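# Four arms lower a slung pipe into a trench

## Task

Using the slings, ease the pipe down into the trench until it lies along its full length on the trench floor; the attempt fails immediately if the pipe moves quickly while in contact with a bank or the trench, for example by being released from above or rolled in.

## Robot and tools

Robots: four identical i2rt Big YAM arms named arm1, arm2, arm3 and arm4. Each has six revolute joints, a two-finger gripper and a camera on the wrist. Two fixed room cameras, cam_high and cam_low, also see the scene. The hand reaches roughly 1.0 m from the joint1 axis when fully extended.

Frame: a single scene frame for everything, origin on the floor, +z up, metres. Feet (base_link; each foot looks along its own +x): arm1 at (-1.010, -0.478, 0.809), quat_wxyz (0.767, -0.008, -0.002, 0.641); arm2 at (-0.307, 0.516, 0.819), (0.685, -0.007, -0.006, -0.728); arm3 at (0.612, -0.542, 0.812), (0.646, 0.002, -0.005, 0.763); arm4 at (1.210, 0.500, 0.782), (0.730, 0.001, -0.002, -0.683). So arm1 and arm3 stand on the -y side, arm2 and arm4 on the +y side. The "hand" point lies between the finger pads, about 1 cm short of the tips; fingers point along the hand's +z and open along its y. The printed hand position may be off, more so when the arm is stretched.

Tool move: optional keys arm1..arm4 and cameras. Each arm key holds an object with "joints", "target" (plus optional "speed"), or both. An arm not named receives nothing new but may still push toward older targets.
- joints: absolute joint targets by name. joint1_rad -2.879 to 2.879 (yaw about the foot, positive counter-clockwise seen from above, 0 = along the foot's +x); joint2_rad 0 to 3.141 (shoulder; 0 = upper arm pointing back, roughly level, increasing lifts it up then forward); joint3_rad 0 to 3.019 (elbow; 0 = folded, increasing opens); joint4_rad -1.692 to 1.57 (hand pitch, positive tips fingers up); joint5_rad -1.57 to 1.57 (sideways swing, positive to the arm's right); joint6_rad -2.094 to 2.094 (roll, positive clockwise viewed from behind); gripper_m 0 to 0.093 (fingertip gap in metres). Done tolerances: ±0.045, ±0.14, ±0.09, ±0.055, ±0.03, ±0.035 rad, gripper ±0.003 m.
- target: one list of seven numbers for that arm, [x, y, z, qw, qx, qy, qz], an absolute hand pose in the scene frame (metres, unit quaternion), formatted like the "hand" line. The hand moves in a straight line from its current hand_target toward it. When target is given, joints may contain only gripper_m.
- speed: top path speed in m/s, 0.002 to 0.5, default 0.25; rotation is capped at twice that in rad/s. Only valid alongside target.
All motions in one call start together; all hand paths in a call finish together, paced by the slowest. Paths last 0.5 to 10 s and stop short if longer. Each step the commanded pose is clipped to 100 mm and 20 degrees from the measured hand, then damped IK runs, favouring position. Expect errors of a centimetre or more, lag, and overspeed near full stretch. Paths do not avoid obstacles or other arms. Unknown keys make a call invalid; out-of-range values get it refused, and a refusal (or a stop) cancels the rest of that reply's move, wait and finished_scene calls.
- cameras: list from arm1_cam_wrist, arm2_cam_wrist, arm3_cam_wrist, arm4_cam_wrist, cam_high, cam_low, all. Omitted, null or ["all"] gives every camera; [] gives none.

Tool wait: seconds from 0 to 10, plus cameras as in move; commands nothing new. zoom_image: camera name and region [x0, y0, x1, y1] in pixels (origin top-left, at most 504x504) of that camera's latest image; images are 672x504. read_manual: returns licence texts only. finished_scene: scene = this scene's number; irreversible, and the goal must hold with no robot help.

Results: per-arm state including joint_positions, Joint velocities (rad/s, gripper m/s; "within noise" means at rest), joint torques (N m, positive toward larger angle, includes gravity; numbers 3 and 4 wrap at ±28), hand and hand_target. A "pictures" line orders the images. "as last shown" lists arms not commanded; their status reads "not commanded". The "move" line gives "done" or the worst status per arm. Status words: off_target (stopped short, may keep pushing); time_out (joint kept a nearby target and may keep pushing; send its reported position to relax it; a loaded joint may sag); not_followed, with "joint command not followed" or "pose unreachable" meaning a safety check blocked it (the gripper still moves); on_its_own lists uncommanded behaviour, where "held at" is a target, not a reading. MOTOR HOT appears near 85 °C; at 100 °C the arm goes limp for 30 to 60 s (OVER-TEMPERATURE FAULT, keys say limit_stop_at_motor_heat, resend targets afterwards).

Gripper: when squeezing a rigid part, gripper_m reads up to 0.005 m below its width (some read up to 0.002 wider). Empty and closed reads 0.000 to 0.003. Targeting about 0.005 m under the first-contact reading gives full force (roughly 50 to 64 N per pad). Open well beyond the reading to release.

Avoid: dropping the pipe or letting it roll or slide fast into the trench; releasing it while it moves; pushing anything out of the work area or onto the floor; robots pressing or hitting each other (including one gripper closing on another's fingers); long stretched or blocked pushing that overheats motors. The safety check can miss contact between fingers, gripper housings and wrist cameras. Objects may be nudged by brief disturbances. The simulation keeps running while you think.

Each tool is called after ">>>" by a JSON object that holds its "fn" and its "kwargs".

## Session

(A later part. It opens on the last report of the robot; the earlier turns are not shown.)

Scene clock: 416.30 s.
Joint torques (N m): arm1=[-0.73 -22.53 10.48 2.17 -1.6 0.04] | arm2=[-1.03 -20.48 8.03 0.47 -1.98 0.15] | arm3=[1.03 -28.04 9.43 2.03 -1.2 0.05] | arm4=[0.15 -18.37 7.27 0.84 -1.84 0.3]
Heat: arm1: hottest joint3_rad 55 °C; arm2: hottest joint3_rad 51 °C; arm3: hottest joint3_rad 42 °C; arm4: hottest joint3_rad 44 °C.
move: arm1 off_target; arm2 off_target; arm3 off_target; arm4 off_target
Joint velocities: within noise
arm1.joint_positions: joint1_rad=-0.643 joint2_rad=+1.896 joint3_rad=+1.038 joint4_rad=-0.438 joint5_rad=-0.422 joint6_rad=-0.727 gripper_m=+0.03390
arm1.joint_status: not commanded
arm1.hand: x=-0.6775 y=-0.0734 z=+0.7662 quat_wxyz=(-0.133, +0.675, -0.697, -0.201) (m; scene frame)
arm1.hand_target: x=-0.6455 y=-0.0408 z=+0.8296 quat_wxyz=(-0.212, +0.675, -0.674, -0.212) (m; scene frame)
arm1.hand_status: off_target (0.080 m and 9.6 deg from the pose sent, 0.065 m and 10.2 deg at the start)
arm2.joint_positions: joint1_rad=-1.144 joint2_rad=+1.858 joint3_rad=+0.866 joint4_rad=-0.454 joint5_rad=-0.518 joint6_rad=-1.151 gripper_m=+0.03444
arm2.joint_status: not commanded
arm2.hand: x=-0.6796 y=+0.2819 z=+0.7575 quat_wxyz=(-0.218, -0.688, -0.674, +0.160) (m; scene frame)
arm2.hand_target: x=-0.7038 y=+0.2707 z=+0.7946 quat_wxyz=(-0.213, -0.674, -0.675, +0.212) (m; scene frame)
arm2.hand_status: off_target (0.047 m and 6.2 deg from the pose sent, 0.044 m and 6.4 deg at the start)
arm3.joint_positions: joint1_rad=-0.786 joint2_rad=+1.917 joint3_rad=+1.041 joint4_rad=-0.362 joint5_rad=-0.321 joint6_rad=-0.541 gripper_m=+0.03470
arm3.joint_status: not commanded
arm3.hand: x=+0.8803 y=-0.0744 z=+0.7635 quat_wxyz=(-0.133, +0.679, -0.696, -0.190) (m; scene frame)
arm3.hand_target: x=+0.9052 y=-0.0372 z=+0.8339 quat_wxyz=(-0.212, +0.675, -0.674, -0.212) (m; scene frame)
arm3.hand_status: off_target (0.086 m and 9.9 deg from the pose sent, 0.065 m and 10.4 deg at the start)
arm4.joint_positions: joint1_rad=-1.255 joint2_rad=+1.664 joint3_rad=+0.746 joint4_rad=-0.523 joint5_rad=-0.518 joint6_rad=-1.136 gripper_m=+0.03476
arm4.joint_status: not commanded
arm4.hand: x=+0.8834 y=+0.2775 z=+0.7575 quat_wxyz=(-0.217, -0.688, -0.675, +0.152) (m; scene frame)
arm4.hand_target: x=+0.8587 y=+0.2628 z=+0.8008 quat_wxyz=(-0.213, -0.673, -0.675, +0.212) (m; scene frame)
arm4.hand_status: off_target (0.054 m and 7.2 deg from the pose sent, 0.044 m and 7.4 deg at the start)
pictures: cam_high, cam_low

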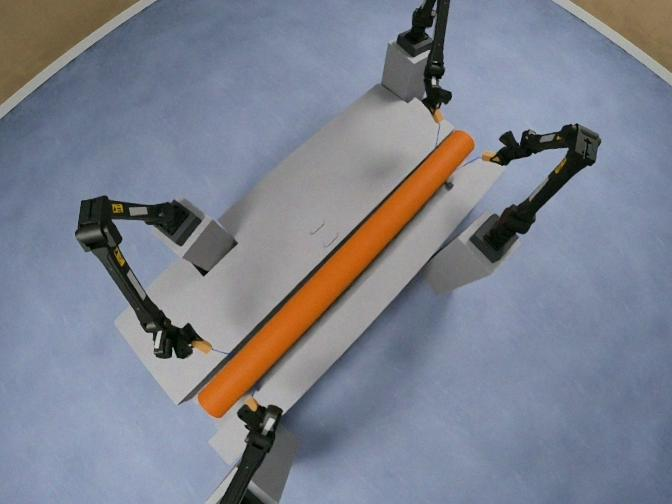

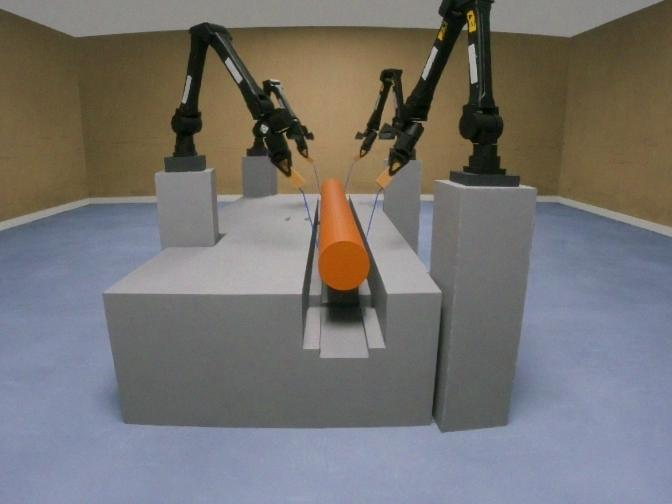

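>>> {"fn": "move", "kwargs": {"arm1": {"target": [-0.646, -0.037, 0.763, 0.2126, -0.6744, 0.6744, 0.2126], "speed": 0.06}, "arm2": {"target": [-0.704, 0.267, 0.737, 0.2126, 0.6744, 0.6744, -0.2126], "speed": 0.06}, "arm3": {"target": [0.905, -0.037, 0.770, 0.2126, -0.6744, 0.6744, 0.2126], "speed": 0.06}, "arm4": {"target": [0.856, 0.263, 0.743, 0.2126, 0.6744, 0.6744, -0.2126], "speed": 0.06}, "cameras": ["cam_high", "cam_low"]}}

>>> {"fn": "zoom_image", "kwargs": {"camera": "cam_low", "region": [200, 140, 452, 380]}}

Scene clock: 421.93 s.
Joint torques (N m): arm1=[-0.44 -24.06 7.94 2.37 -1.55 0.05] | arm2=[-0.56 -20.89 6.43 0.55 -2.01 0.16] | arm3=[1.03 -28.63 6.93 2.1 -1.21 0.06] | arm4=[-0.21 -18.96 5.27 1.03 -1.9 0.23]
Heat: arm1: hottest joint3_rad 53 °C; arm2: hottest joint3_rad 50 °C; arm3: hottest joint3_rad 41 °C; arm4: hottest joint3_rad 43 °C.
move: arm1 off_target; arm2 off_target; arm3 off_target; arm4 off_target
Joint velocities: within noise
arm1.joint_positions: joint1_rad=-0.635 joint2_rad=+2.022 joint3_rad=+1.025 joint4_rad=-0.276 joint5_rad=-0.419 joint6_rad=-0.719 gripper_m=+0.03390
arm1.joint_status: not commanded
arm1.hand: x=-0.6765 y=-0.0690 z=+0.7096 quat_wxyz=(-0.143, +0.676, -0.694, -0.200) (m; scene frame)
arm1.hand_target: x=-0.6480 y=-0.0394 z=+0.7638 quat_wxyz=(-0.212, +0.675, -0.674, -0.212) (m; scene frame)
arm1.hand_status: off_target (0.069 m and 8.4 deg from the pose sent, 0.048 m and 9.6 deg at the start)
arm2.joint_positions: joint1_rad=-1.144 joint2_rad=+1.998 joint3_rad=+0.857 joint4_rad=-0.298 joint5_rad=-0.516 joint6_rad=-1.145 gripper_m=+0.03444
arm2.joint_status: not commanded
arm2.hand: x=-0.6780 y=+0.2820 z=+0.7024 quat_wxyz=(-0.216, -0.689, -0.672, +0.162) (m; scene frame)
arm2.hand_target: x=-0.7029 y=+0.2677 z=+0.7366 quat_wxyz=(-0.213, -0.674, -0.675, +0.212) (m; scene frame)
arm2.hand_status: off_target (0.046 m and 6.0 deg from the pose sent, 0.035 m and 6.2 deg at the start)
arm3.joint_positions: joint1_rad=-0.786 joint2_rad=+2.037 joint3_rad=+1.021 joint4_rad=-0.203 joint5_rad=-0.320 joint6_rad=-0.540 gripper_m=+0.03470
arm3.joint_status: not commanded
arm3.hand: x=+0.8803 y=-0.0742 z=+0.7086 quat_wxyz=(-0.142, +0.679, -0.694, -0.191) (m; scene frame)
arm3.hand_target: x=+0.9033 y=-0.0396 z=+0.7701 quat_wxyz=(-0.212, +0.675, -0.674, -0.212) (m; scene frame)
arm3.hand_status: off_target (0.076 m and 8.8 deg from the pose sent, 0.045 m and 9.9 deg at the start)
arm4.joint_positions: joint1_rad=-1.255 joint2_rad=+1.813 joint3_rad=+0.726 joint4_rad=-0.346 joint5_rad=-0.517 joint6_rad=-1.136 gripper_m=+0.03476
arm4.joint_status: not commanded
arm4.hand: x=+0.8826 y=+0.2771 z=+0.7034 quat_wxyz=(-0.215, -0.688, -0.676, +0.155) (m; scene frame)
arm4.hand_target: x=+0.8572 y=+0.2636 z=+0.7417 quat_wxyz=(-0.213, -0.673, -0.676, +0.212) (m; scene frame)
arm4.hand_status: off_target (0.050 m and 6.8 deg from the pose sent, 0.034 m and 7.2 deg at the start)
pictures: cam_high, cam_low

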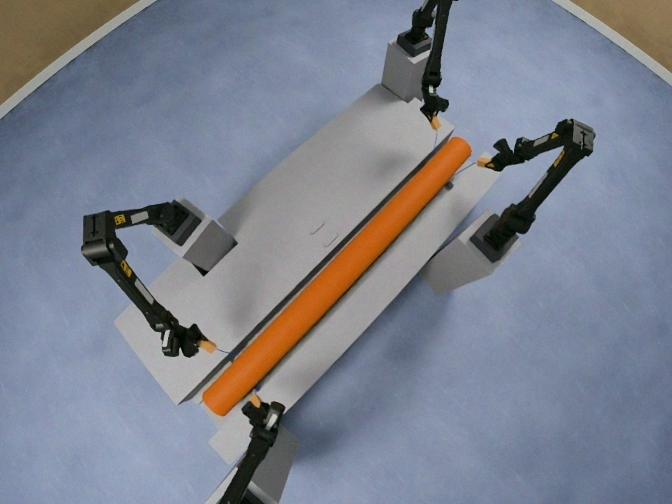

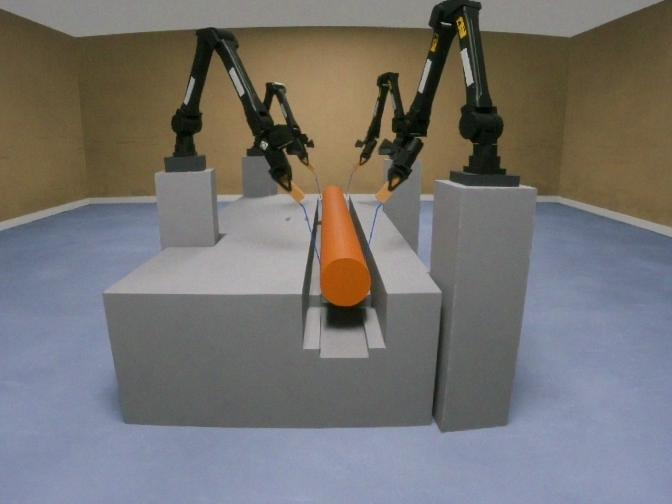

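Scaled by 2.000.

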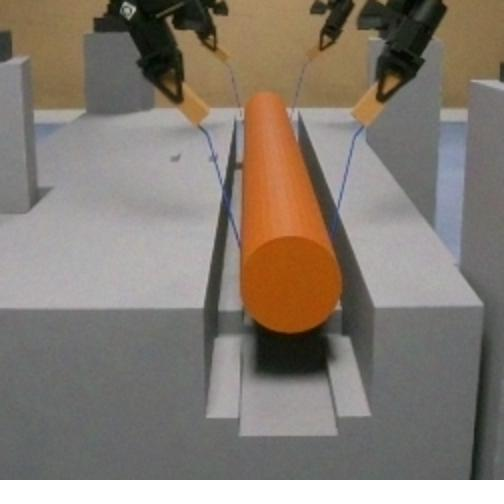

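>>> {"fn": "move", "kwargs": {"arm1": {"target": [-0.648, -0.042, 0.722, 0.2126, -0.6744, 0.6744, 0.2126], "speed": 0.05}, "arm2": {"target": [-0.704, 0.265, 0.699, 0.2126, 0.6744, 0.6744, -0.2126], "speed": 0.05}, "arm3": {"target": [0.905, -0.042, 0.729, 0.2126, -0.6744, 0.6744, 0.2126], "speed": 0.05}, "arm4": {"target": [0.856, 0.261, 0.704, 0.2126, 0.6744, 0.6744, -0.2126], "speed": 0.05}, "cameras": ["cam_high", "cam_low"]}}

>>> {"fn": "zoom_image", "kwargs": {"camera": "cam_low", "region": [200, 140, 452, 380]}}

Scene clock: 427.37 s.
Joint torques (N m): arm1=[-1.03 -23 6.57 2.63 -1.6 0] | arm2=[-0.44 -21.19 6.02 0.51 -2.02 0.14] | arm3=[0.5 -27.99 6.09 2.25 -1.3 -0.01] | arm4=[0.09 -19.55 4.34 1.02 -1.88 0.28]
Heat: arm1: hottest joint3_rad 51 °C; arm2: hottest joint3_rad 48 °C; arm3: hottest joint3_rad 41 °C; arm4: hottest joint3_rad 42 °C.
move: arm1 off_target; arm2 off_target; arm3 off_target; arm4 off_target
Joint velocities: within noise
arm1.joint_positions: joint1_rad=-0.635 joint2_rad=+2.100 joint3_rad=+1.017 joint4_rad=-0.178 joint5_rad=-0.419 joint6_rad=-0.719 gripper_m=+0.03390
arm1.joint_status: not commanded
arm1.hand: x=-0.6778 y=-0.0709 z=+0.6752 quat_wxyz=(-0.148, +0.676, -0.693, -0.200) (m; scene frame)
arm1.hand_target: x=-0.6495 y=-0.0439 z=+0.7226 quat_wxyz=(-0.212, +0.675, -0.674, -0.212) (m; scene frame)
arm1.hand_status: off_target (0.063 m and 7.8 deg from the pose sent, 0.041 m and 8.4 deg at the start)
arm2.joint_positions: joint1_rad=-1.144 joint2_rad=+2.096 joint3_rad=+0.857 joint4_rad=-0.200 joint5_rad=-0.515 joint6_rad=-1.141 gripper_m=+0.03444
arm2.joint_status: not commanded
arm2.hand: x=-0.6733 y=+0.2831 z=+0.6652 quat_wxyz=(-0.217, -0.690, -0.671, +0.161) (m; scene frame)
arm2.hand_target: x=-0.7026 y=+0.2658 z=+0.6989 quat_wxyz=(-0.213, -0.674, -0.675, +0.212) (m; scene frame)
arm2.hand_status: off_target (0.049 m and 6.2 deg from the pose sent, 0.031 m and 6.0 deg at the start)
arm3.joint_positions: joint1_rad=-0.786 joint2_rad=+2.115 joint3_rad=+1.013 joint4_rad=-0.107 joint5_rad=-0.320 joint6_rad=-0.540 gripper_m=+0.03470
arm3.joint_status: not commanded
arm3.hand: x=+0.8783 y=-0.0768 z=+0.6739 quat_wxyz=(-0.146, +0.679, -0.693, -0.192) (m; scene frame)
arm3.hand_target: x=+0.9036 y=-0.0443 z=+0.7290 quat_wxyz=(-0.212, +0.675, -0.674, -0.212) (m; scene frame)
arm3.hand_status: off_target (0.070 m and 8.3 deg from the pose sent, 0.046 m and 8.8 deg at the start)
arm4.joint_positions: joint1_rad=-1.255 joint2_rad=+1.924 joint3_rad=+0.722 joint4_rad=-0.226 joint5_rad=-0.517 joint6_rad=-1.136 gripper_m=+0.03476
arm4.joint_status: not commanded
arm4.hand: x=+0.8837 y=+0.2772 z=+0.6659 quat_wxyz=(-0.214, -0.687, -0.676, +0.157) (m; scene frame)
arm4.hand_target: x=+0.8572 y=+0.2617 z=+0.7028 quat_wxyz=(-0.213, -0.673, -0.675, +0.212) (m; scene frame)
arm4.hand_status: off_target (0.050 m and 6.5 deg from the pose sent, 0.031 m and 6.8 deg at the start)
pictures: cam_high, cam_low

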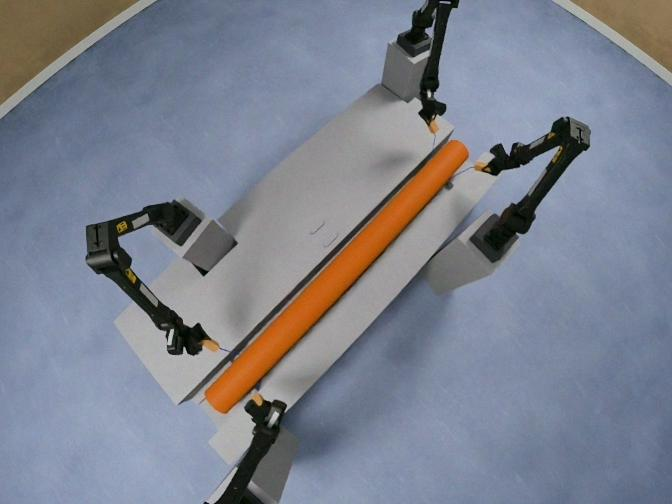

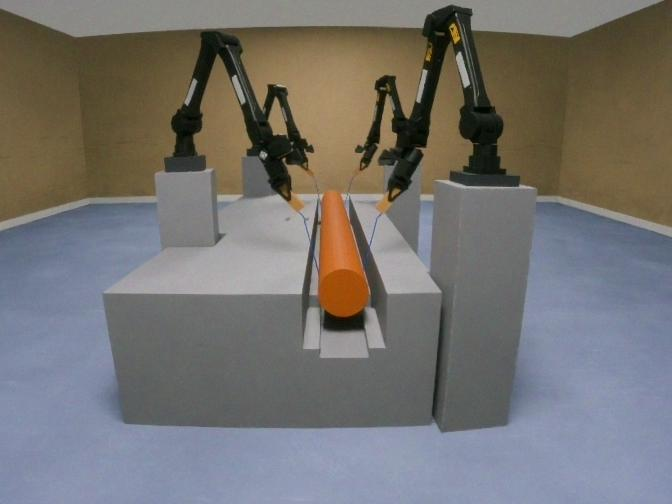

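Scaled by 2.000.

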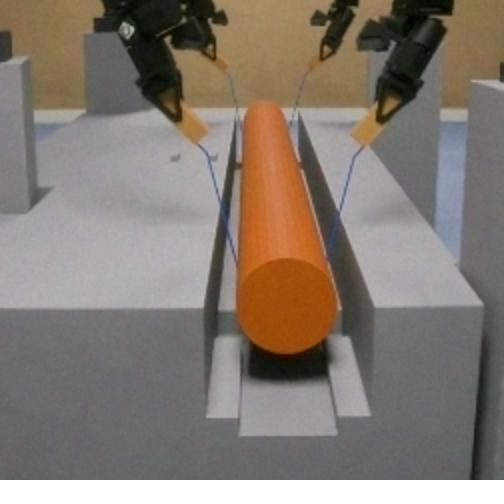

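>>> {"fn": "move", "kwargs": {"arm1": {"target": [-0.648, -0.042, 0.687, 0.2126, -0.6744, 0.6744, 0.2126], "speed": 0.05}, "arm2": {"target": [-0.704, 0.265, 0.666, 0.2126, 0.6744, 0.6744, -0.2126], "speed": 0.05}, "arm3": {"target": [0.905, -0.042, 0.694, 0.2126, -0.6744, 0.6744, 0.2126], "speed": 0.05}, "arm4": {"target": [0.856, 0.261, 0.670, 0.2126, 0.6744, 0.6744, -0.2126], "speed": 0.05}, "cameras": ["cam_low"]}}

>>> {"fn": "zoom_image", "kwargs": {"camera": "cam_low", "region": [200, 140, 452, 380]}}

Scene clock: 432.97 s.
Joint torques (N m): arm1=[-1.03 -23.41 6.6 2.25 -1.55 0.01] | arm2=[-0.56 -20.95 6.09 0.39 -2.03 0.14] | arm3=[0.44 -28.4 6.06 2.11 -1.31 -0.02] | arm4=[0.03 -19.43 3.93 0.94 -1.86 0.28]
Heat: arm1: hottest joint3_rad 49 °C; arm2: hottest joint3_rad 47 °C; arm3: hottest joint3_rad 40 °C; arm4: hottest joint3_rad 41 °C.
move: arm1 off_target; arm2 off_target; arm3 off_target; arm4 off_target
Joint velocities: within noise
arm1.joint_positions: joint1_rad=-0.635 joint2_rad=+2.178 joint3_rad=+1.014 joint4_rad=-0.099 joint5_rad=-0.419 joint6_rad=-0.719 gripper_m=+0.03390
arm1.joint_status: not commanded
arm1.hand: x=-0.6817 y=-0.0754 z=+0.6414 quat_wxyz=(-0.148, +0.676, -0.693, -0.200) (m; scene frame)
arm1.hand_target: x=-0.6498 y=-0.0443 z=+0.6880 quat_wxyz=(-0.212, +0.675, -0.674, -0.212) (m; scene frame)
arm1.hand_status: off_target (0.066 m and 7.9 deg from the pose sent, 0.043 m and 7.8 deg at the start)
arm2.joint_positions: joint1_rad=-1.144 joint2_rad=+2.181 joint3_rad=+0.863 joint4_rad=-0.122 joint5_rad=-0.515 joint6_rad=-1.141 gripper_m=+0.03444
arm2.joint_status: not commanded
arm2.hand: x=-0.6686 y=+0.2844 z=+0.6345 quat_wxyz=(-0.217, -0.691, -0.671, +0.161) (m; scene frame)
arm2.hand_target: x=-0.7024 y=+0.2660 z=+0.6664 quat_wxyz=(-0.213, -0.674, -0.675, +0.212) (m; scene frame)
arm2.hand_status: off_target (0.051 m and 6.2 deg from the pose sent, 0.036 m and 6.2 deg at the start)
arm3.joint_positions: joint1_rad=-0.786 joint2_rad=+2.193 joint3_rad=+1.010 joint4_rad=-0.029 joint5_rad=-0.320 joint6_rad=-0.540 gripper_m=+0.03470
arm3.joint_status: not commanded
arm3.hand: x=+0.8744 y=-0.0821 z=+0.6400 quat_wxyz=(-0.145, +0.679, -0.694, -0.192) (m; scene frame)
arm3.hand_target: x=+0.9035 y=-0.0446 z=+0.6947 quat_wxyz=(-0.213, +0.675, -0.674, -0.212) (m; scene frame)
arm3.hand_status: off_target (0.074 m and 8.4 deg from the pose sent, 0.048 m and 8.3 deg at the start)
arm4.joint_positions: joint1_rad=-1.255 joint2_rad=+2.021 joint3_rad=+0.722 joint4_rad=-0.127 joint5_rad=-0.517 joint6_rad=-1.135 gripper_m=+0.03476
arm4.joint_status: not commanded
arm4.hand: x=+0.8871 y=+0.2784 z=+0.6338 quat_wxyz=(-0.214, -0.687, -0.676, +0.158) (m; scene frame)
arm4.hand_target: x=+0.8573 y=+0.2619 z=+0.6690 quat_wxyz=(-0.213, -0.674, -0.675, +0.212) (m; scene frame)
arm4.hand_status: off_target (0.051 m and 6.4 deg from the pose sent, 0.032 m and 6.6 deg at the start)
pictures: cam_low

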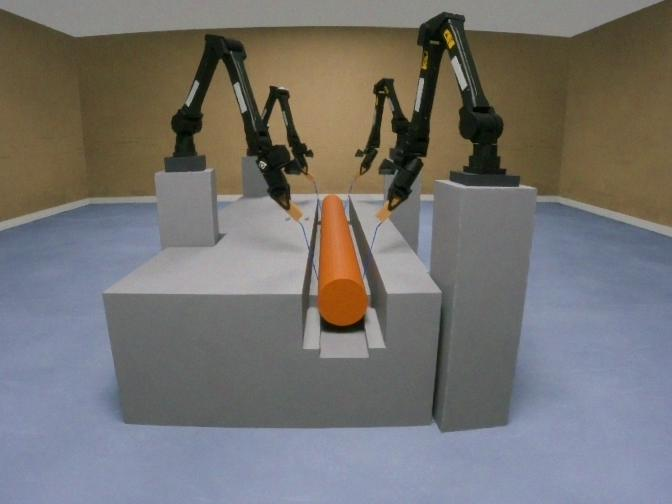

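Scaled by 2.000.

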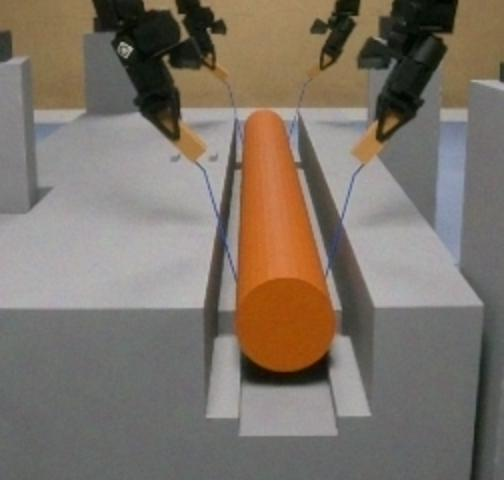

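>>> {"fn": "move", "kwargs": {"arm1": {"target": [-0.648, -0.040, 0.671, 0.2126, -0.6744, 0.6744, 0.2126], "speed": 0.03}, "arm2": {"target": [-0.706, 0.264, 0.650, 0.2126, 0.6744, 0.6744, -0.2126], "speed": 0.03}, "arm3": {"target": [0.907, -0.038, 0.678, 0.2126, -0.6744, 0.6744, 0.2126], "speed": 0.03}, "arm4": {"target": [0.854, 0.260, 0.653, 0.2126, 0.6744, 0.6744, -0.2126], "speed": 0.03}, "cameras": ["cam_low"]}}

>>> {"fn": "zoom_image", "kwargs": {"camera": "cam_low", "region": [200, 140, 452, 380]}}

Scene clock: 436.93 s.
Joint torques (N m): arm1=[-0.62 -22.89 6.9 2.26 -1.56 0.04] | arm2=[-0.56 -21.54 5.56 0.47 -2.03 0.13] | arm3=[0.44 -27.99 6.64 2.09 -1.28 0] | arm4=[-0.03 -19.37 4.41 0.88 -1.86 0.28]
Heat: arm1: hottest joint3_rad 48 °C; arm2: hottest joint3_rad 46 °C; arm3: hottest joint3_rad 40 °C; arm4: hottest joint3_rad 40 °C.
move: arm1 off_target; arm2 off_target; arm3 off_target; arm4 off_target
Joint velocities: within noise
arm1.joint_positions: joint1_rad=-0.635 joint2_rad=+2.213 joint3_rad=+1.014 joint4_rad=-0.065 joint5_rad=-0.419 joint6_rad=-0.718 gripper_m=+0.03390
arm1.joint_status: not commanded
arm1.hand: x=-0.6838 y=-0.0777 z=+0.6267 quat_wxyz=(-0.147, +0.676, -0.694, -0.200) (m; scene frame)
arm1.hand_target: x=-0.6500 y=-0.0426 z=+0.6726 quat_wxyz=(-0.212, +0.675, -0.674, -0.212) (m; scene frame)
arm1.hand_status: off_target (0.068 m and 7.9 deg from the pose sent, 0.057 m and 7.9 deg at the start)
arm2.joint_positions: joint1_rad=-1.144 joint2_rad=+2.228 joint3_rad=+0.883 joint4_rad=-0.093 joint5_rad=-0.515 joint6_rad=-1.141 gripper_m=+0.03444
arm2.joint_status: not commanded
arm2.hand: x=-0.6711 y=+0.2832 z=+0.6190 quat_wxyz=(-0.216, -0.690, -0.671, +0.162) (m; scene frame)
arm2.hand_target: x=-0.7046 y=+0.2649 z=+0.6504 quat_wxyz=(-0.213, -0.674, -0.675, +0.212) (m; scene frame)
arm2.hand_status: off_target (0.050 m and 6.1 deg from the pose sent, 0.045 m and 6.2 deg at the start)
arm3.joint_positions: joint1_rad=-0.786 joint2_rad=+2.231 joint3_rad=+1.017 joint4_rad=-0.003 joint5_rad=-0.320 joint6_rad=-0.540 gripper_m=+0.03470
arm3.joint_status: not commanded
arm3.hand: x=+0.8735 y=-0.0834 z=+0.6250 quat_wxyz=(-0.143, +0.679, -0.694, -0.191) (m; scene frame)
arm3.hand_target: x=+0.9052 y=-0.0412 z=+0.6794 quat_wxyz=(-0.212, +0.675, -0.674, -0.212) (m; scene frame)
arm3.hand_status: off_target (0.077 m and 8.7 deg from the pose sent, 0.067 m and 8.5 deg at the start)
arm4.joint_positions: joint1_rad=-1.255 joint2_rad=+2.070 joint3_rad=+0.722 joint4_rad=-0.082 joint5_rad=-0.517 joint6_rad=-1.135 gripper_m=+0.03476
arm4.joint_status: not commanded
arm4.hand: x=+0.8908 y=+0.2798 z=+0.6179 quat_wxyz=(-0.214, -0.687, -0.676, +0.156) (m; scene frame)
arm4.hand_target: x=+0.8555 y=+0.2611 z=+0.6527 quat_wxyz=(-0.213, -0.674, -0.675, +0.212) (m; scene frame)
arm4.hand_status: off_target (0.055 m and 6.6 deg from the pose sent, 0.042 m and 6.4 deg at the start)
pictures: cam_low

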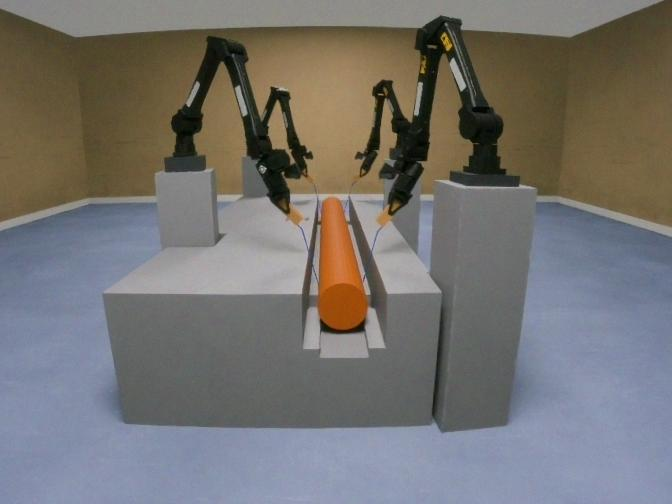

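Scaled by 2.000.

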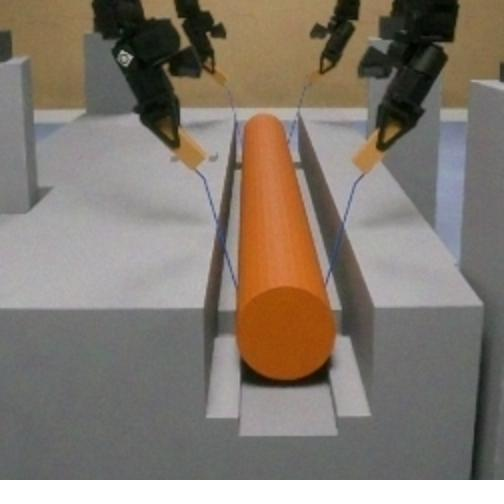

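>>> {"fn": "move", "kwargs": {"arm1": {"target": [-0.648, -0.040, 0.655, 0.2126, -0.6744, 0.6744, 0.2126], "speed": 0.03}, "arm2": {"target": [-0.706, 0.264, 0.635, 0.2126, 0.6744, 0.6744, -0.2126], "speed": 0.03}, "arm3": {"target": [0.907, -0.038, 0.662, 0.2126, -0.6744, 0.6744, 0.2126], "speed": 0.03}, "arm4": {"target": [0.854, 0.260, 0.637, 0.2126, 0.6744, 0.6744, -0.2126], "speed": 0.03}, "cameras": ["cam_low"]}}

>>> {"fn": "zoom_image", "kwargs": {"camera": "cam_low", "region": [200, 140, 452, 380]}}

Scene clock: 441.10 s.
Joint torques (N m): arm1=[-1.32 -22.95 6.8 2.25 -1.52 0.04] | arm2=[-0.56 -21.25 5.11 0.53 -2.01 0.13] | arm3=[0.56 -27.99 6.23 2.07 -1.29 0] | arm4=[-0.03 -19.72 3.73 0.96 -1.85 0.28]
Heat: arm1: hottest joint3_rad 47 °C; arm2: hottest joint3_rad 45 °C; arm3: hottest joint3_rad 39 °C; arm4: hottest joint3_rad 40 °C.
move: arm1 off_target; arm2 off_target; arm3 off_target; arm4 off_target
Joint velocities: within noise
arm1.joint_positions: joint1_rad=-0.633 joint2_rad=+2.246 joint3_rad=+1.020 joint4_rad=-0.032 joint5_rad=-0.419 joint6_rad=-0.717 gripper_m=+0.03390
arm1.joint_status: not commanded
arm1.hand: x=-0.6846 y=-0.0772 z=+0.6139 quat_wxyz=(-0.150, +0.677, -0.693, -0.201) (m; scene frame)
arm1.hand_target: x=-0.6500 y=-0.0424 z=+0.6569 quat_wxyz=(-0.212, +0.675, -0.674, -0.212) (m; scene frame)
arm1.hand_status: off_target (0.066 m and 7.7 deg from the pose sent, 0.059 m and 7.9 deg at the start)
arm2.joint_positions: joint1_rad=-1.144 joint2_rad=+2.268 joint3_rad=+0.895 joint4_rad=-0.064 joint5_rad=-0.515 joint6_rad=-1.141 gripper_m=+0.03444
arm2.joint_status: not commanded
arm2.hand: x=-0.6711 y=+0.2829 z=+0.6050 quat_wxyz=(-0.216, -0.690, -0.671, +0.162) (m; scene frame)
arm2.hand_target: x=-0.7047 y=+0.2649 z=+0.6354 quat_wxyz=(-0.212, -0.674, -0.675, +0.212) (m; scene frame)
arm2.hand_status: off_target (0.050 m and 6.1 deg from the pose sent, 0.043 m and 6.1 deg at the start)
arm3.joint_positions: joint1_rad=-0.786 joint2_rad=+2.268 joint3_rad=+1.028 joint4_rad=+0.028 joint5_rad=-0.320 joint6_rad=-0.540 gripper_m=+0.03470
arm3.joint_status: not commanded
arm3.hand: x=+0.8739 y=-0.0826 z=+0.6111 quat_wxyz=(-0.145, +0.679, -0.694, -0.192) (m; scene frame)
arm3.hand_target: x=+0.9053 y=-0.0410 z=+0.6634 quat_wxyz=(-0.213, +0.675, -0.674, -0.212) (m; scene frame)
arm3.hand_status: off_target (0.075 m and 8.4 deg from the pose sent, 0.067 m and 8.7 deg at the start)
arm4.joint_positions: joint1_rad=-1.255 joint2_rad=+2.121 joint3_rad=+0.736 joint4_rad=-0.042 joint5_rad=-0.517 joint6_rad=-1.135 gripper_m=+0.03476
arm4.joint_status: not commanded
arm4.hand: x=+0.8893 y=+0.2791 z=+0.6024 quat_wxyz=(-0.214, -0.687, -0.676, +0.158) (m; scene frame)
arm4.hand_target: x=+0.8553 y=+0.2610 z=+0.6365 quat_wxyz=(-0.213, -0.674, -0.675, +0.212) (m; scene frame)
arm4.hand_status: off_target (0.053 m and 6.5 deg from the pose sent, 0.046 m and 6.6 deg at the start)
pictures: cam_low

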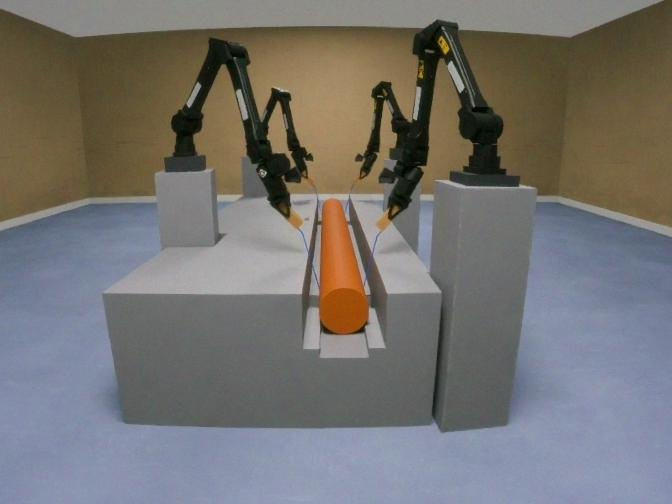

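Scaled by 2.000.

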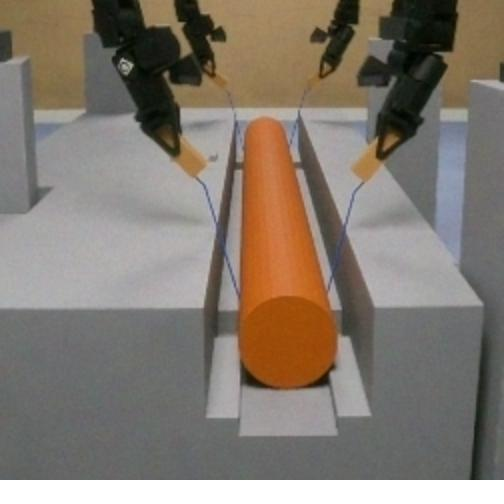

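>>> {"fn": "move", "kwargs": {"arm1": {"target": [-0.648, -0.040, 0.640, 0.2126, -0.6744, 0.6744, 0.2126], "speed": 0.03}, "arm2": {"target": [-0.706, 0.264, 0.620, 0.2126, 0.6744, 0.6744, -0.2126], "speed": 0.03}, "arm3": {"target": [0.907, -0.038, 0.645, 0.2126, -0.6744, 0.6744, 0.2126], "speed": 0.03}, "arm4": {"target": [0.854, 0.260, 0.624, 0.2126, 0.6744, 0.6744, -0.2126], "speed": 0.03}, "cameras": ["cam_low"]}}

>>> {"fn": "zoom_image", "kwargs": {"camera": "cam_low", "region": [200, 140, 452, 380]}}

Scene clock: 445.43 s.
Joint torques (N m): arm1=[-0.97 -23.47 6.43 2.15 -1.51 0.07] | arm2=[-0.62 -21.71 4.67 0.59 -2.04 0.13] | arm3=[0.5 -26.17 6.19 2.13 -1.2 0] | arm4=[-0.03 -18.73 3.51 1.14 -1.71 0.28]
Heat: arm1: hottest joint3_rad 46 °C; arm2: hottest joint3_rad 44 °C; arm3: hottest joint3_rad 39 °C; arm4: hottest joint5_rad 41 °C.
move: arm1 off_target; arm2 off_target; arm3 off_target; arm4 off_target
Joint velocities: within noise
arm1.joint_positions: joint1_rad=-0.631 joint2_rad=+2.284 joint3_rad=+1.034 joint4_rad=-0.003 joint5_rad=-0.419 joint6_rad=-0.717 gripper_m=+0.03390
arm1.joint_status: not commanded
arm1.hand: x=-0.6837 y=-0.0756 z=+0.6000 quat_wxyz=(-0.152, +0.677, -0.691, -0.201) (m; scene frame)
arm1.hand_target: x=-0.6496 y=-0.0423 z=+0.6417 quat_wxyz=(-0.212, +0.675, -0.674, -0.212) (m; scene frame)
arm1.hand_status: off_target (0.064 m and 7.4 deg from the pose sent, 0.058 m and 7.7 deg at the start)
arm2.joint_positions: joint1_rad=-1.144 joint2_rad=+2.313 joint3_rad=+0.911 joint4_rad=-0.036 joint5_rad=-0.515 joint6_rad=-1.141 gripper_m=+0.03444
arm2.joint_status: not commanded
arm2.hand: x=-0.6710 y=+0.2828 z=+0.5896 quat_wxyz=(-0.216, -0.690, -0.671, +0.162) (m; scene frame)
arm2.hand_target: x=-0.7046 y=+0.2649 z=+0.6202 quat_wxyz=(-0.213, -0.674, -0.675, +0.212) (m; scene frame)
arm2.hand_status: off_target (0.050 m and 6.1 deg from the pose sent, 0.043 m and 6.1 deg at the start)
arm3.joint_positions: joint1_rad=-0.786 joint2_rad=+2.289 joint3_rad=+1.041 joint4_rad=+0.058 joint5_rad=-0.322 joint6_rad=-0.540 gripper_m=+0.03470
arm3.joint_status: not commanded
arm3.hand: x=+0.8778 y=-0.0766 z=+0.6057 quat_wxyz=(-0.155, +0.679, -0.691, -0.195) (m; scene frame)
arm3.hand_target: x=+0.9058 y=-0.0405 z=+0.6466 quat_wxyz=(-0.212, +0.675, -0.674, -0.212) (m; scene frame)
arm3.hand_status: off_target (0.062 m and 7.2 deg from the pose sent, 0.065 m and 8.4 deg at the start)
arm4.joint_positions: joint1_rad=-1.255 joint2_rad=+2.147 joint3_rad=+0.744 joint4_rad=-0.016 joint5_rad=-0.520 joint6_rad=-1.135 gripper_m=+0.03476
arm4.joint_status: not commanded
arm4.hand: x=+0.8874 y=+0.2778 z=+0.5949 quat_wxyz=(-0.214, -0.686, -0.676, +0.162) (m; scene frame)
arm4.hand_target: x=+0.8553 y=+0.2610 z=+0.6239 quat_wxyz=(-0.213, -0.674, -0.675, +0.212) (m; scene frame)
arm4.hand_status: off_target (0.048 m and 6.0 deg from the pose sent, 0.046 m and 6.5 deg at the start)
pictures: cam_low

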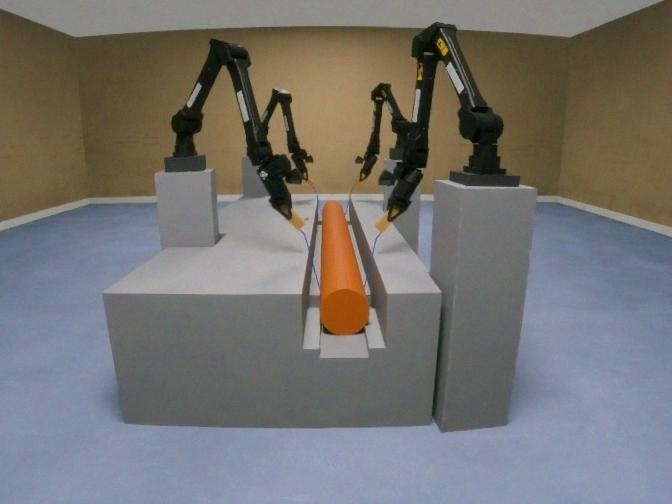

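Scaled by 2.000.

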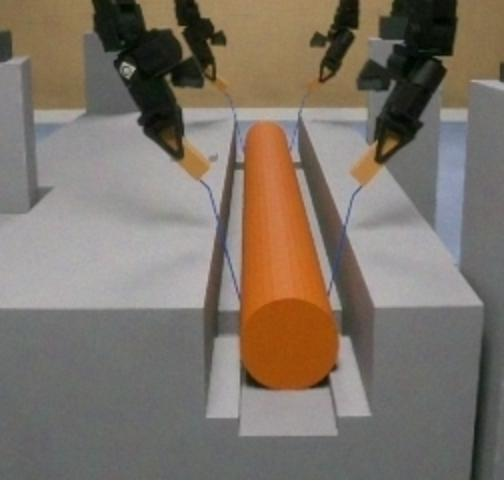

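>>> {"fn": "move", "kwargs": {"arm1": {"target": [-0.648, -0.040, 0.622, 0.2126, -0.6744, 0.6744, 0.2126], "speed": 0.03}, "arm2": {"target": [-0.706, 0.264, 0.602, 0.2126, 0.6744, 0.6744, -0.2126], "speed": 0.03}, "arm3": {"target": [0.907, -0.042, 0.628, 0.2126, -0.6744, 0.6744, 0.2126], "speed": 0.03}, "arm4": {"target": [0.854, 0.262, 0.611, 0.2126, 0.6744, 0.6744, -0.2126], "speed": 0.03}, "cameras": ["cam_low", "cam_high"]}}

>>> {"fn": "zoom_image", "kwargs": {"camera": "cam_low", "region": [200, 140, 452, 380]}}

Scene clock: 450.37 s.
Joint torques (N m): arm1=[-1.73 -20.84 6.54 2.47 -1.23 0.03] | arm2=[-0.56 -19.6 4.68 0.7 -1.62 0.12] | arm3=[0.15 -24 5.91 2.03 -0.95 -0.03] | arm4=[-0.26 -16.67 3.54 1.31 -1.28 0.23]
Heat: arm1: hottest joint3_rad 44 °C; arm2: hottest joint3_rad 43 °C; arm3: hottest joint3_rad 38 °C; arm4: hottest joint5_rad 40 °C.
move: arm1 off_target; arm2 off_target; arm3 off_target; arm4 off_target
Joint velocities: within noise
arm1.joint_positions: joint1_rad=-0.631 joint2_rad=+2.304 joint3_rad=+1.046 joint4_rad=+0.025 joint5_rad=-0.425 joint6_rad=-0.716 gripper_m=+0.03390
arm1.joint_status: not commanded
arm1.hand: x=-0.6799 y=-0.0705 z=+0.5951 quat_wxyz=(-0.161, +0.678, -0.688, -0.204) (m; scene frame)
arm1.hand_target: x=-0.6494 y=-0.0418 z=+0.6239 quat_wxyz=(-0.212, +0.675, -0.674, -0.212) (m; scene frame)
arm1.hand_status: off_target (0.052 m and 6.2 deg from the pose sent, 0.055 m and 7.4 deg at the start)
arm2.joint_positions: joint1_rad=-1.144 joint2_rad=+2.337 joint3_rad=+0.929 joint4_rad=-0.007 joint5_rad=-0.525 joint6_rad=-1.141 gripper_m=+0.03444
arm2.joint_status: not commanded
arm2.hand: x=-0.6778 y=+0.2784 z=+0.5833 quat_wxyz=(-0.217, -0.687, -0.672, +0.174) (m; scene frame)
arm2.hand_target: x=-0.7053 y=+0.2646 z=+0.6027 quat_wxyz=(-0.213, -0.674, -0.675, +0.212) (m; scene frame)
arm2.hand_status: off_target (0.037 m and 4.7 deg from the pose sent, 0.041 m and 6.1 deg at the start)
arm3.joint_positions: joint1_rad=-0.786 joint2_rad=+2.304 joint3_rad=+1.050 joint4_rad=+0.096 joint5_rad=-0.330 joint6_rad=-0.540 gripper_m=+0.03470
arm3.joint_status: not commanded
arm3.hand: x=+0.8816 y=-0.0692 z=+0.6041 quat_wxyz=(-0.170, +0.679, -0.686, -0.201) (m; scene frame)
arm3.hand_target: x=+0.9063 y=-0.0436 z=+0.6292 quat_wxyz=(-0.212, +0.675, -0.674, -0.212) (m; scene frame)
arm3.hand_status: off_target (0.044 m and 5.3 deg from the pose sent, 0.050 m and 7.2 deg at the start)
arm4.joint_positions: joint1_rad=-1.255 joint2_rad=+2.161 joint3_rad=+0.751 joint4_rad=+0.010 joint5_rad=-0.533 joint6_rad=-1.135 gripper_m=+0.03476
arm4.joint_status: not commanded
arm4.hand: x=+0.8830 y=+0.2739 z=+0.5925 quat_wxyz=(-0.216, -0.682, -0.677, +0.172) (m; scene frame)
arm4.hand_target: x=+0.8546 y=+0.2626 z=+0.6115 quat_wxyz=(-0.212, -0.674, -0.675, +0.212) (m; scene frame)
arm4.hand_status: off_target (0.036 m and 4.7 deg from the pose sent, 0.040 m and 6.0 deg at the start)
pictures: cam_high, cam_low

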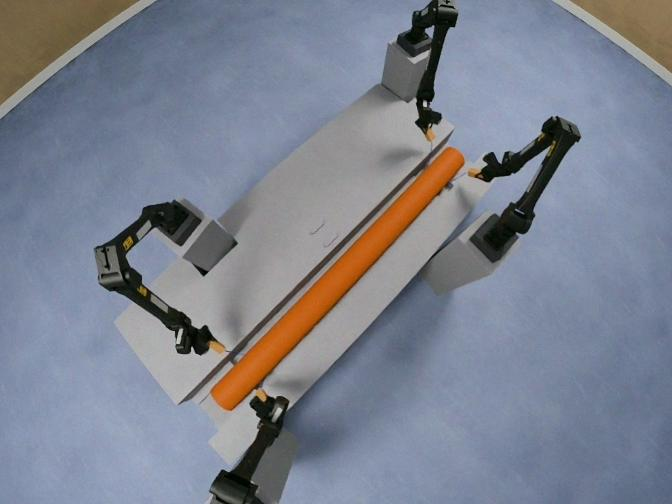

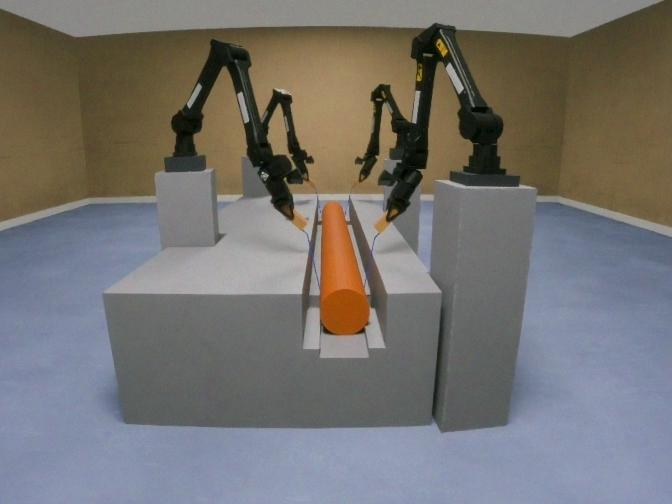

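Scaled by 2.000.

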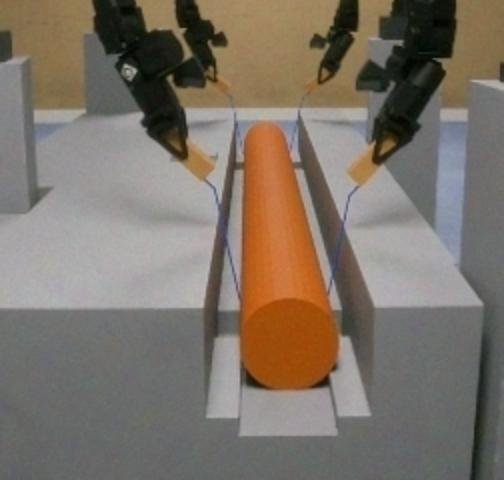

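>>> {"fn": "move", "kwargs": {"arm1": {"target": [-0.665, -0.105, 0.565, 0.183, -0.683, 0.683, 0.183], "speed": 0.06}, "arm2": {"target": [-0.690, 0.295, 0.555, 0.183, 0.683, 0.683, -0.183], "speed": 0.06}, "arm3": {"target": [0.890, -0.105, 0.565, 0.183, -0.683, 0.683, 0.183], "speed": 0.06}, "arm4": {"target": [0.868, 0.295, 0.555, 0.183, 0.683, 0.683, -0.183], "speed": 0.06}}}

>>> {"fn": "zoom_image", "kwargs": {"camera": "cam_low", "region": [200, 140, 452, 380]}}

Scene clock: 460.70 s.
Joint torques (N m): arm1=[-1.08 -16.62 2.73 1.78 -0.28 -0.11] | arm2=[-1.73 -16.26 3.29 0.49 -0.53 0.05] | arm3=[0.56 -20.25 2.41 1.44 -0.32 -0.06] | arm4=[-0.38 -13.86 2.04 1.05 -0.29 -0.01]
Heat: arm1: hottest joint3_rad 42 °C; arm2: hottest joint3_rad 41 °C; arm3: hottest joint2_rad 37 °C; arm4: hottest joint5_rad 39 °C.
move: arm1 off_target; arm2 off_target; arm3 done; arm4 off_target
Joint velocities: within noise
arm1.joint_positions: joint1_rad=-0.686 joint2_rad=+2.348 joint3_rad=+1.018 joint4_rad=+0.118 joint5_rad=-0.409 joint6_rad=-0.785 gripper_m=+0.03390
arm1.joint_status: not commanded
arm1.hand: x=-0.6648 y=-0.0989 z=+0.5748 quat_wxyz=(-0.184, +0.683, -0.683, -0.185) (m; scene frame)
arm1.hand_target: x=-0.6653 y=-0.1051 z=+0.5652 quat_wxyz=(-0.183, +0.683, -0.683, -0.183) (m; scene frame)
arm1.hand_status: off_target (0.012 m and 0.2 deg from the pose sent, 0.048 m and 3.5 deg at the start)
arm2.joint_positions: joint1_rad=-1.159 joint2_rad=+2.401 joint3_rad=+0.934 joint4_rad=+0.048 joint5_rad=-0.476 joint6_rad=-1.184 gripper_m=+0.03444
arm2.joint_status: not commanded
arm2.hand: x=-0.6758 y=+0.2935 z=+0.5555 quat_wxyz=(-0.190, -0.684, -0.684, +0.169) (m; scene frame)
arm2.hand_target: x=-0.6898 y=+0.2951 z=+0.5552 quat_wxyz=(-0.183, -0.683, -0.683, +0.183) (m; scene frame)
arm2.hand_status: off_target (0.014 m and 1.8 deg from the pose sent, 0.035 m and 4.2 deg at the start)
arm3.joint_positions: joint1_rad=-0.826 joint2_rad=+2.376 joint3_rad=+1.008 joint4_rad=+0.207 joint5_rad=-0.314 joint6_rad=-0.594 gripper_m=+0.03470
arm3.joint_status: not commanded
arm3.hand: x=+0.8863 y=-0.1023 z=+0.5690 quat_wxyz=(-0.179, +0.683, -0.683, -0.185) (m; scene frame)
arm3.hand_target: x=+0.8899 y=-0.1050 z=+0.5651 quat_wxyz=(-0.183, +0.683, -0.683, -0.183) (m; scene frame)
arm3.hand_status: done (0.006 m and 0.5 deg from the pose sent, 0.054 m and 2.6 deg at the start)
arm4.joint_positions: joint1_rad=-1.292 joint2_rad=+2.269 joint3_rad=+0.764 joint4_rad=+0.094 joint5_rad=-0.487 joint6_rad=-1.176 gripper_m=+0.03476
arm4.joint_status: not commanded
arm4.hand: x=+0.8817 y=+0.2960 z=+0.5537 quat_wxyz=(-0.191, -0.688, -0.680, +0.167) (m; scene frame)
arm4.hand_target: x=+0.8680 y=+0.2951 z=+0.5553 quat_wxyz=(-0.183, -0.683, -0.683, +0.183) (m; scene frame)
arm4.hand_status: off_target (0.014 m and 2.1 deg from the pose sent, 0.045 m and 4.1 deg at the start)
pictures: arm1_cam_wrist, arm2_cam_wrist, arm3_cam_wrist, arm4_cam_wrist, cam_high, cam_low

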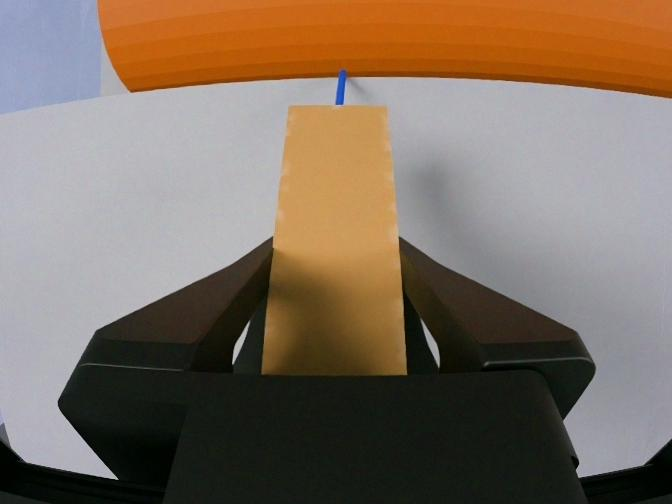

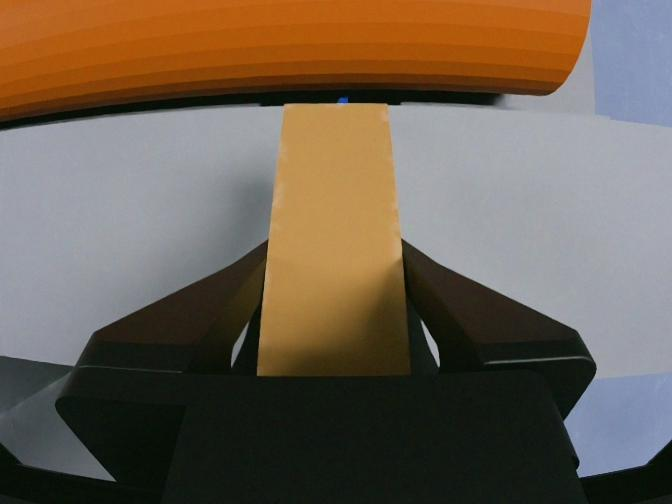

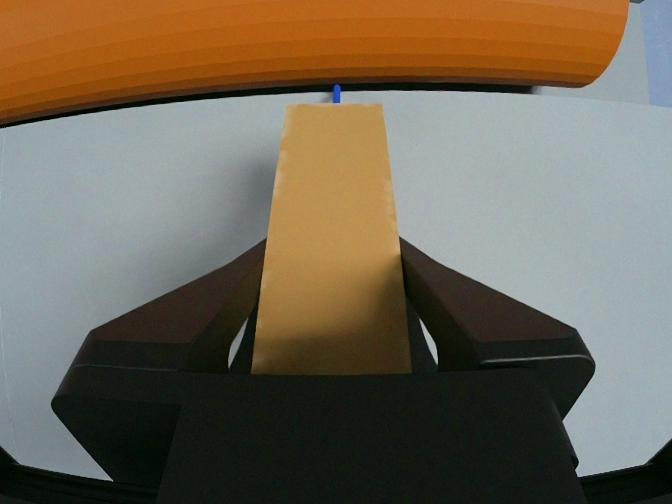

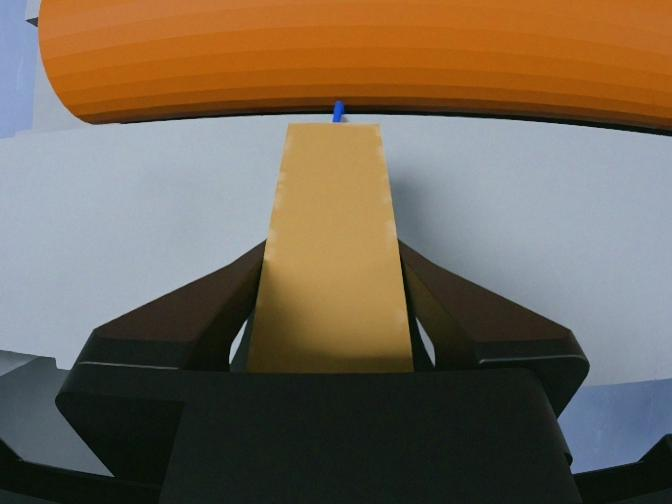

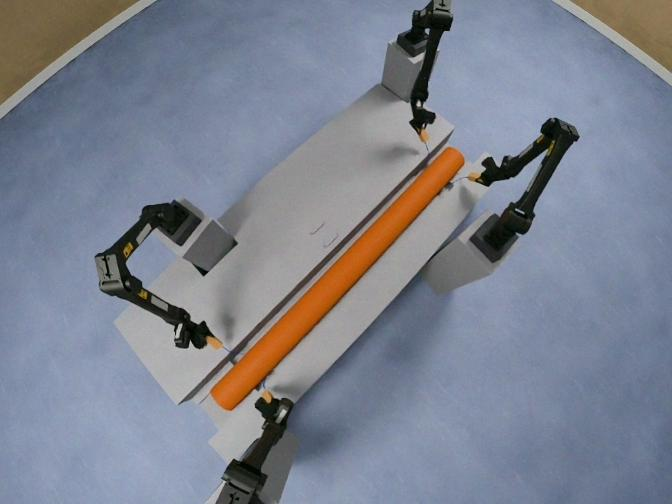

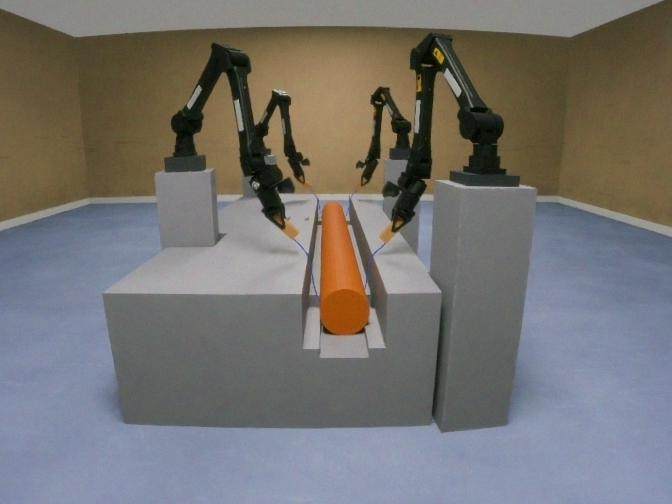

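Scaled by 2.000.

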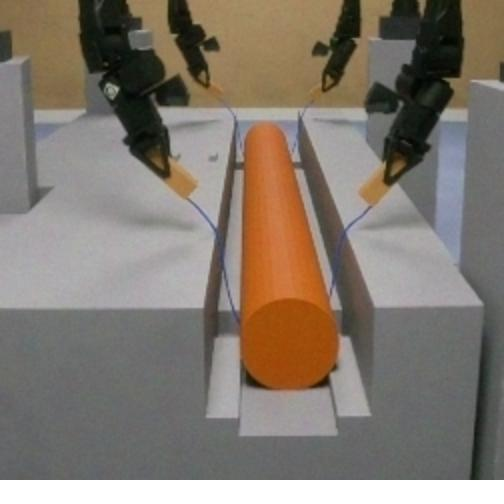

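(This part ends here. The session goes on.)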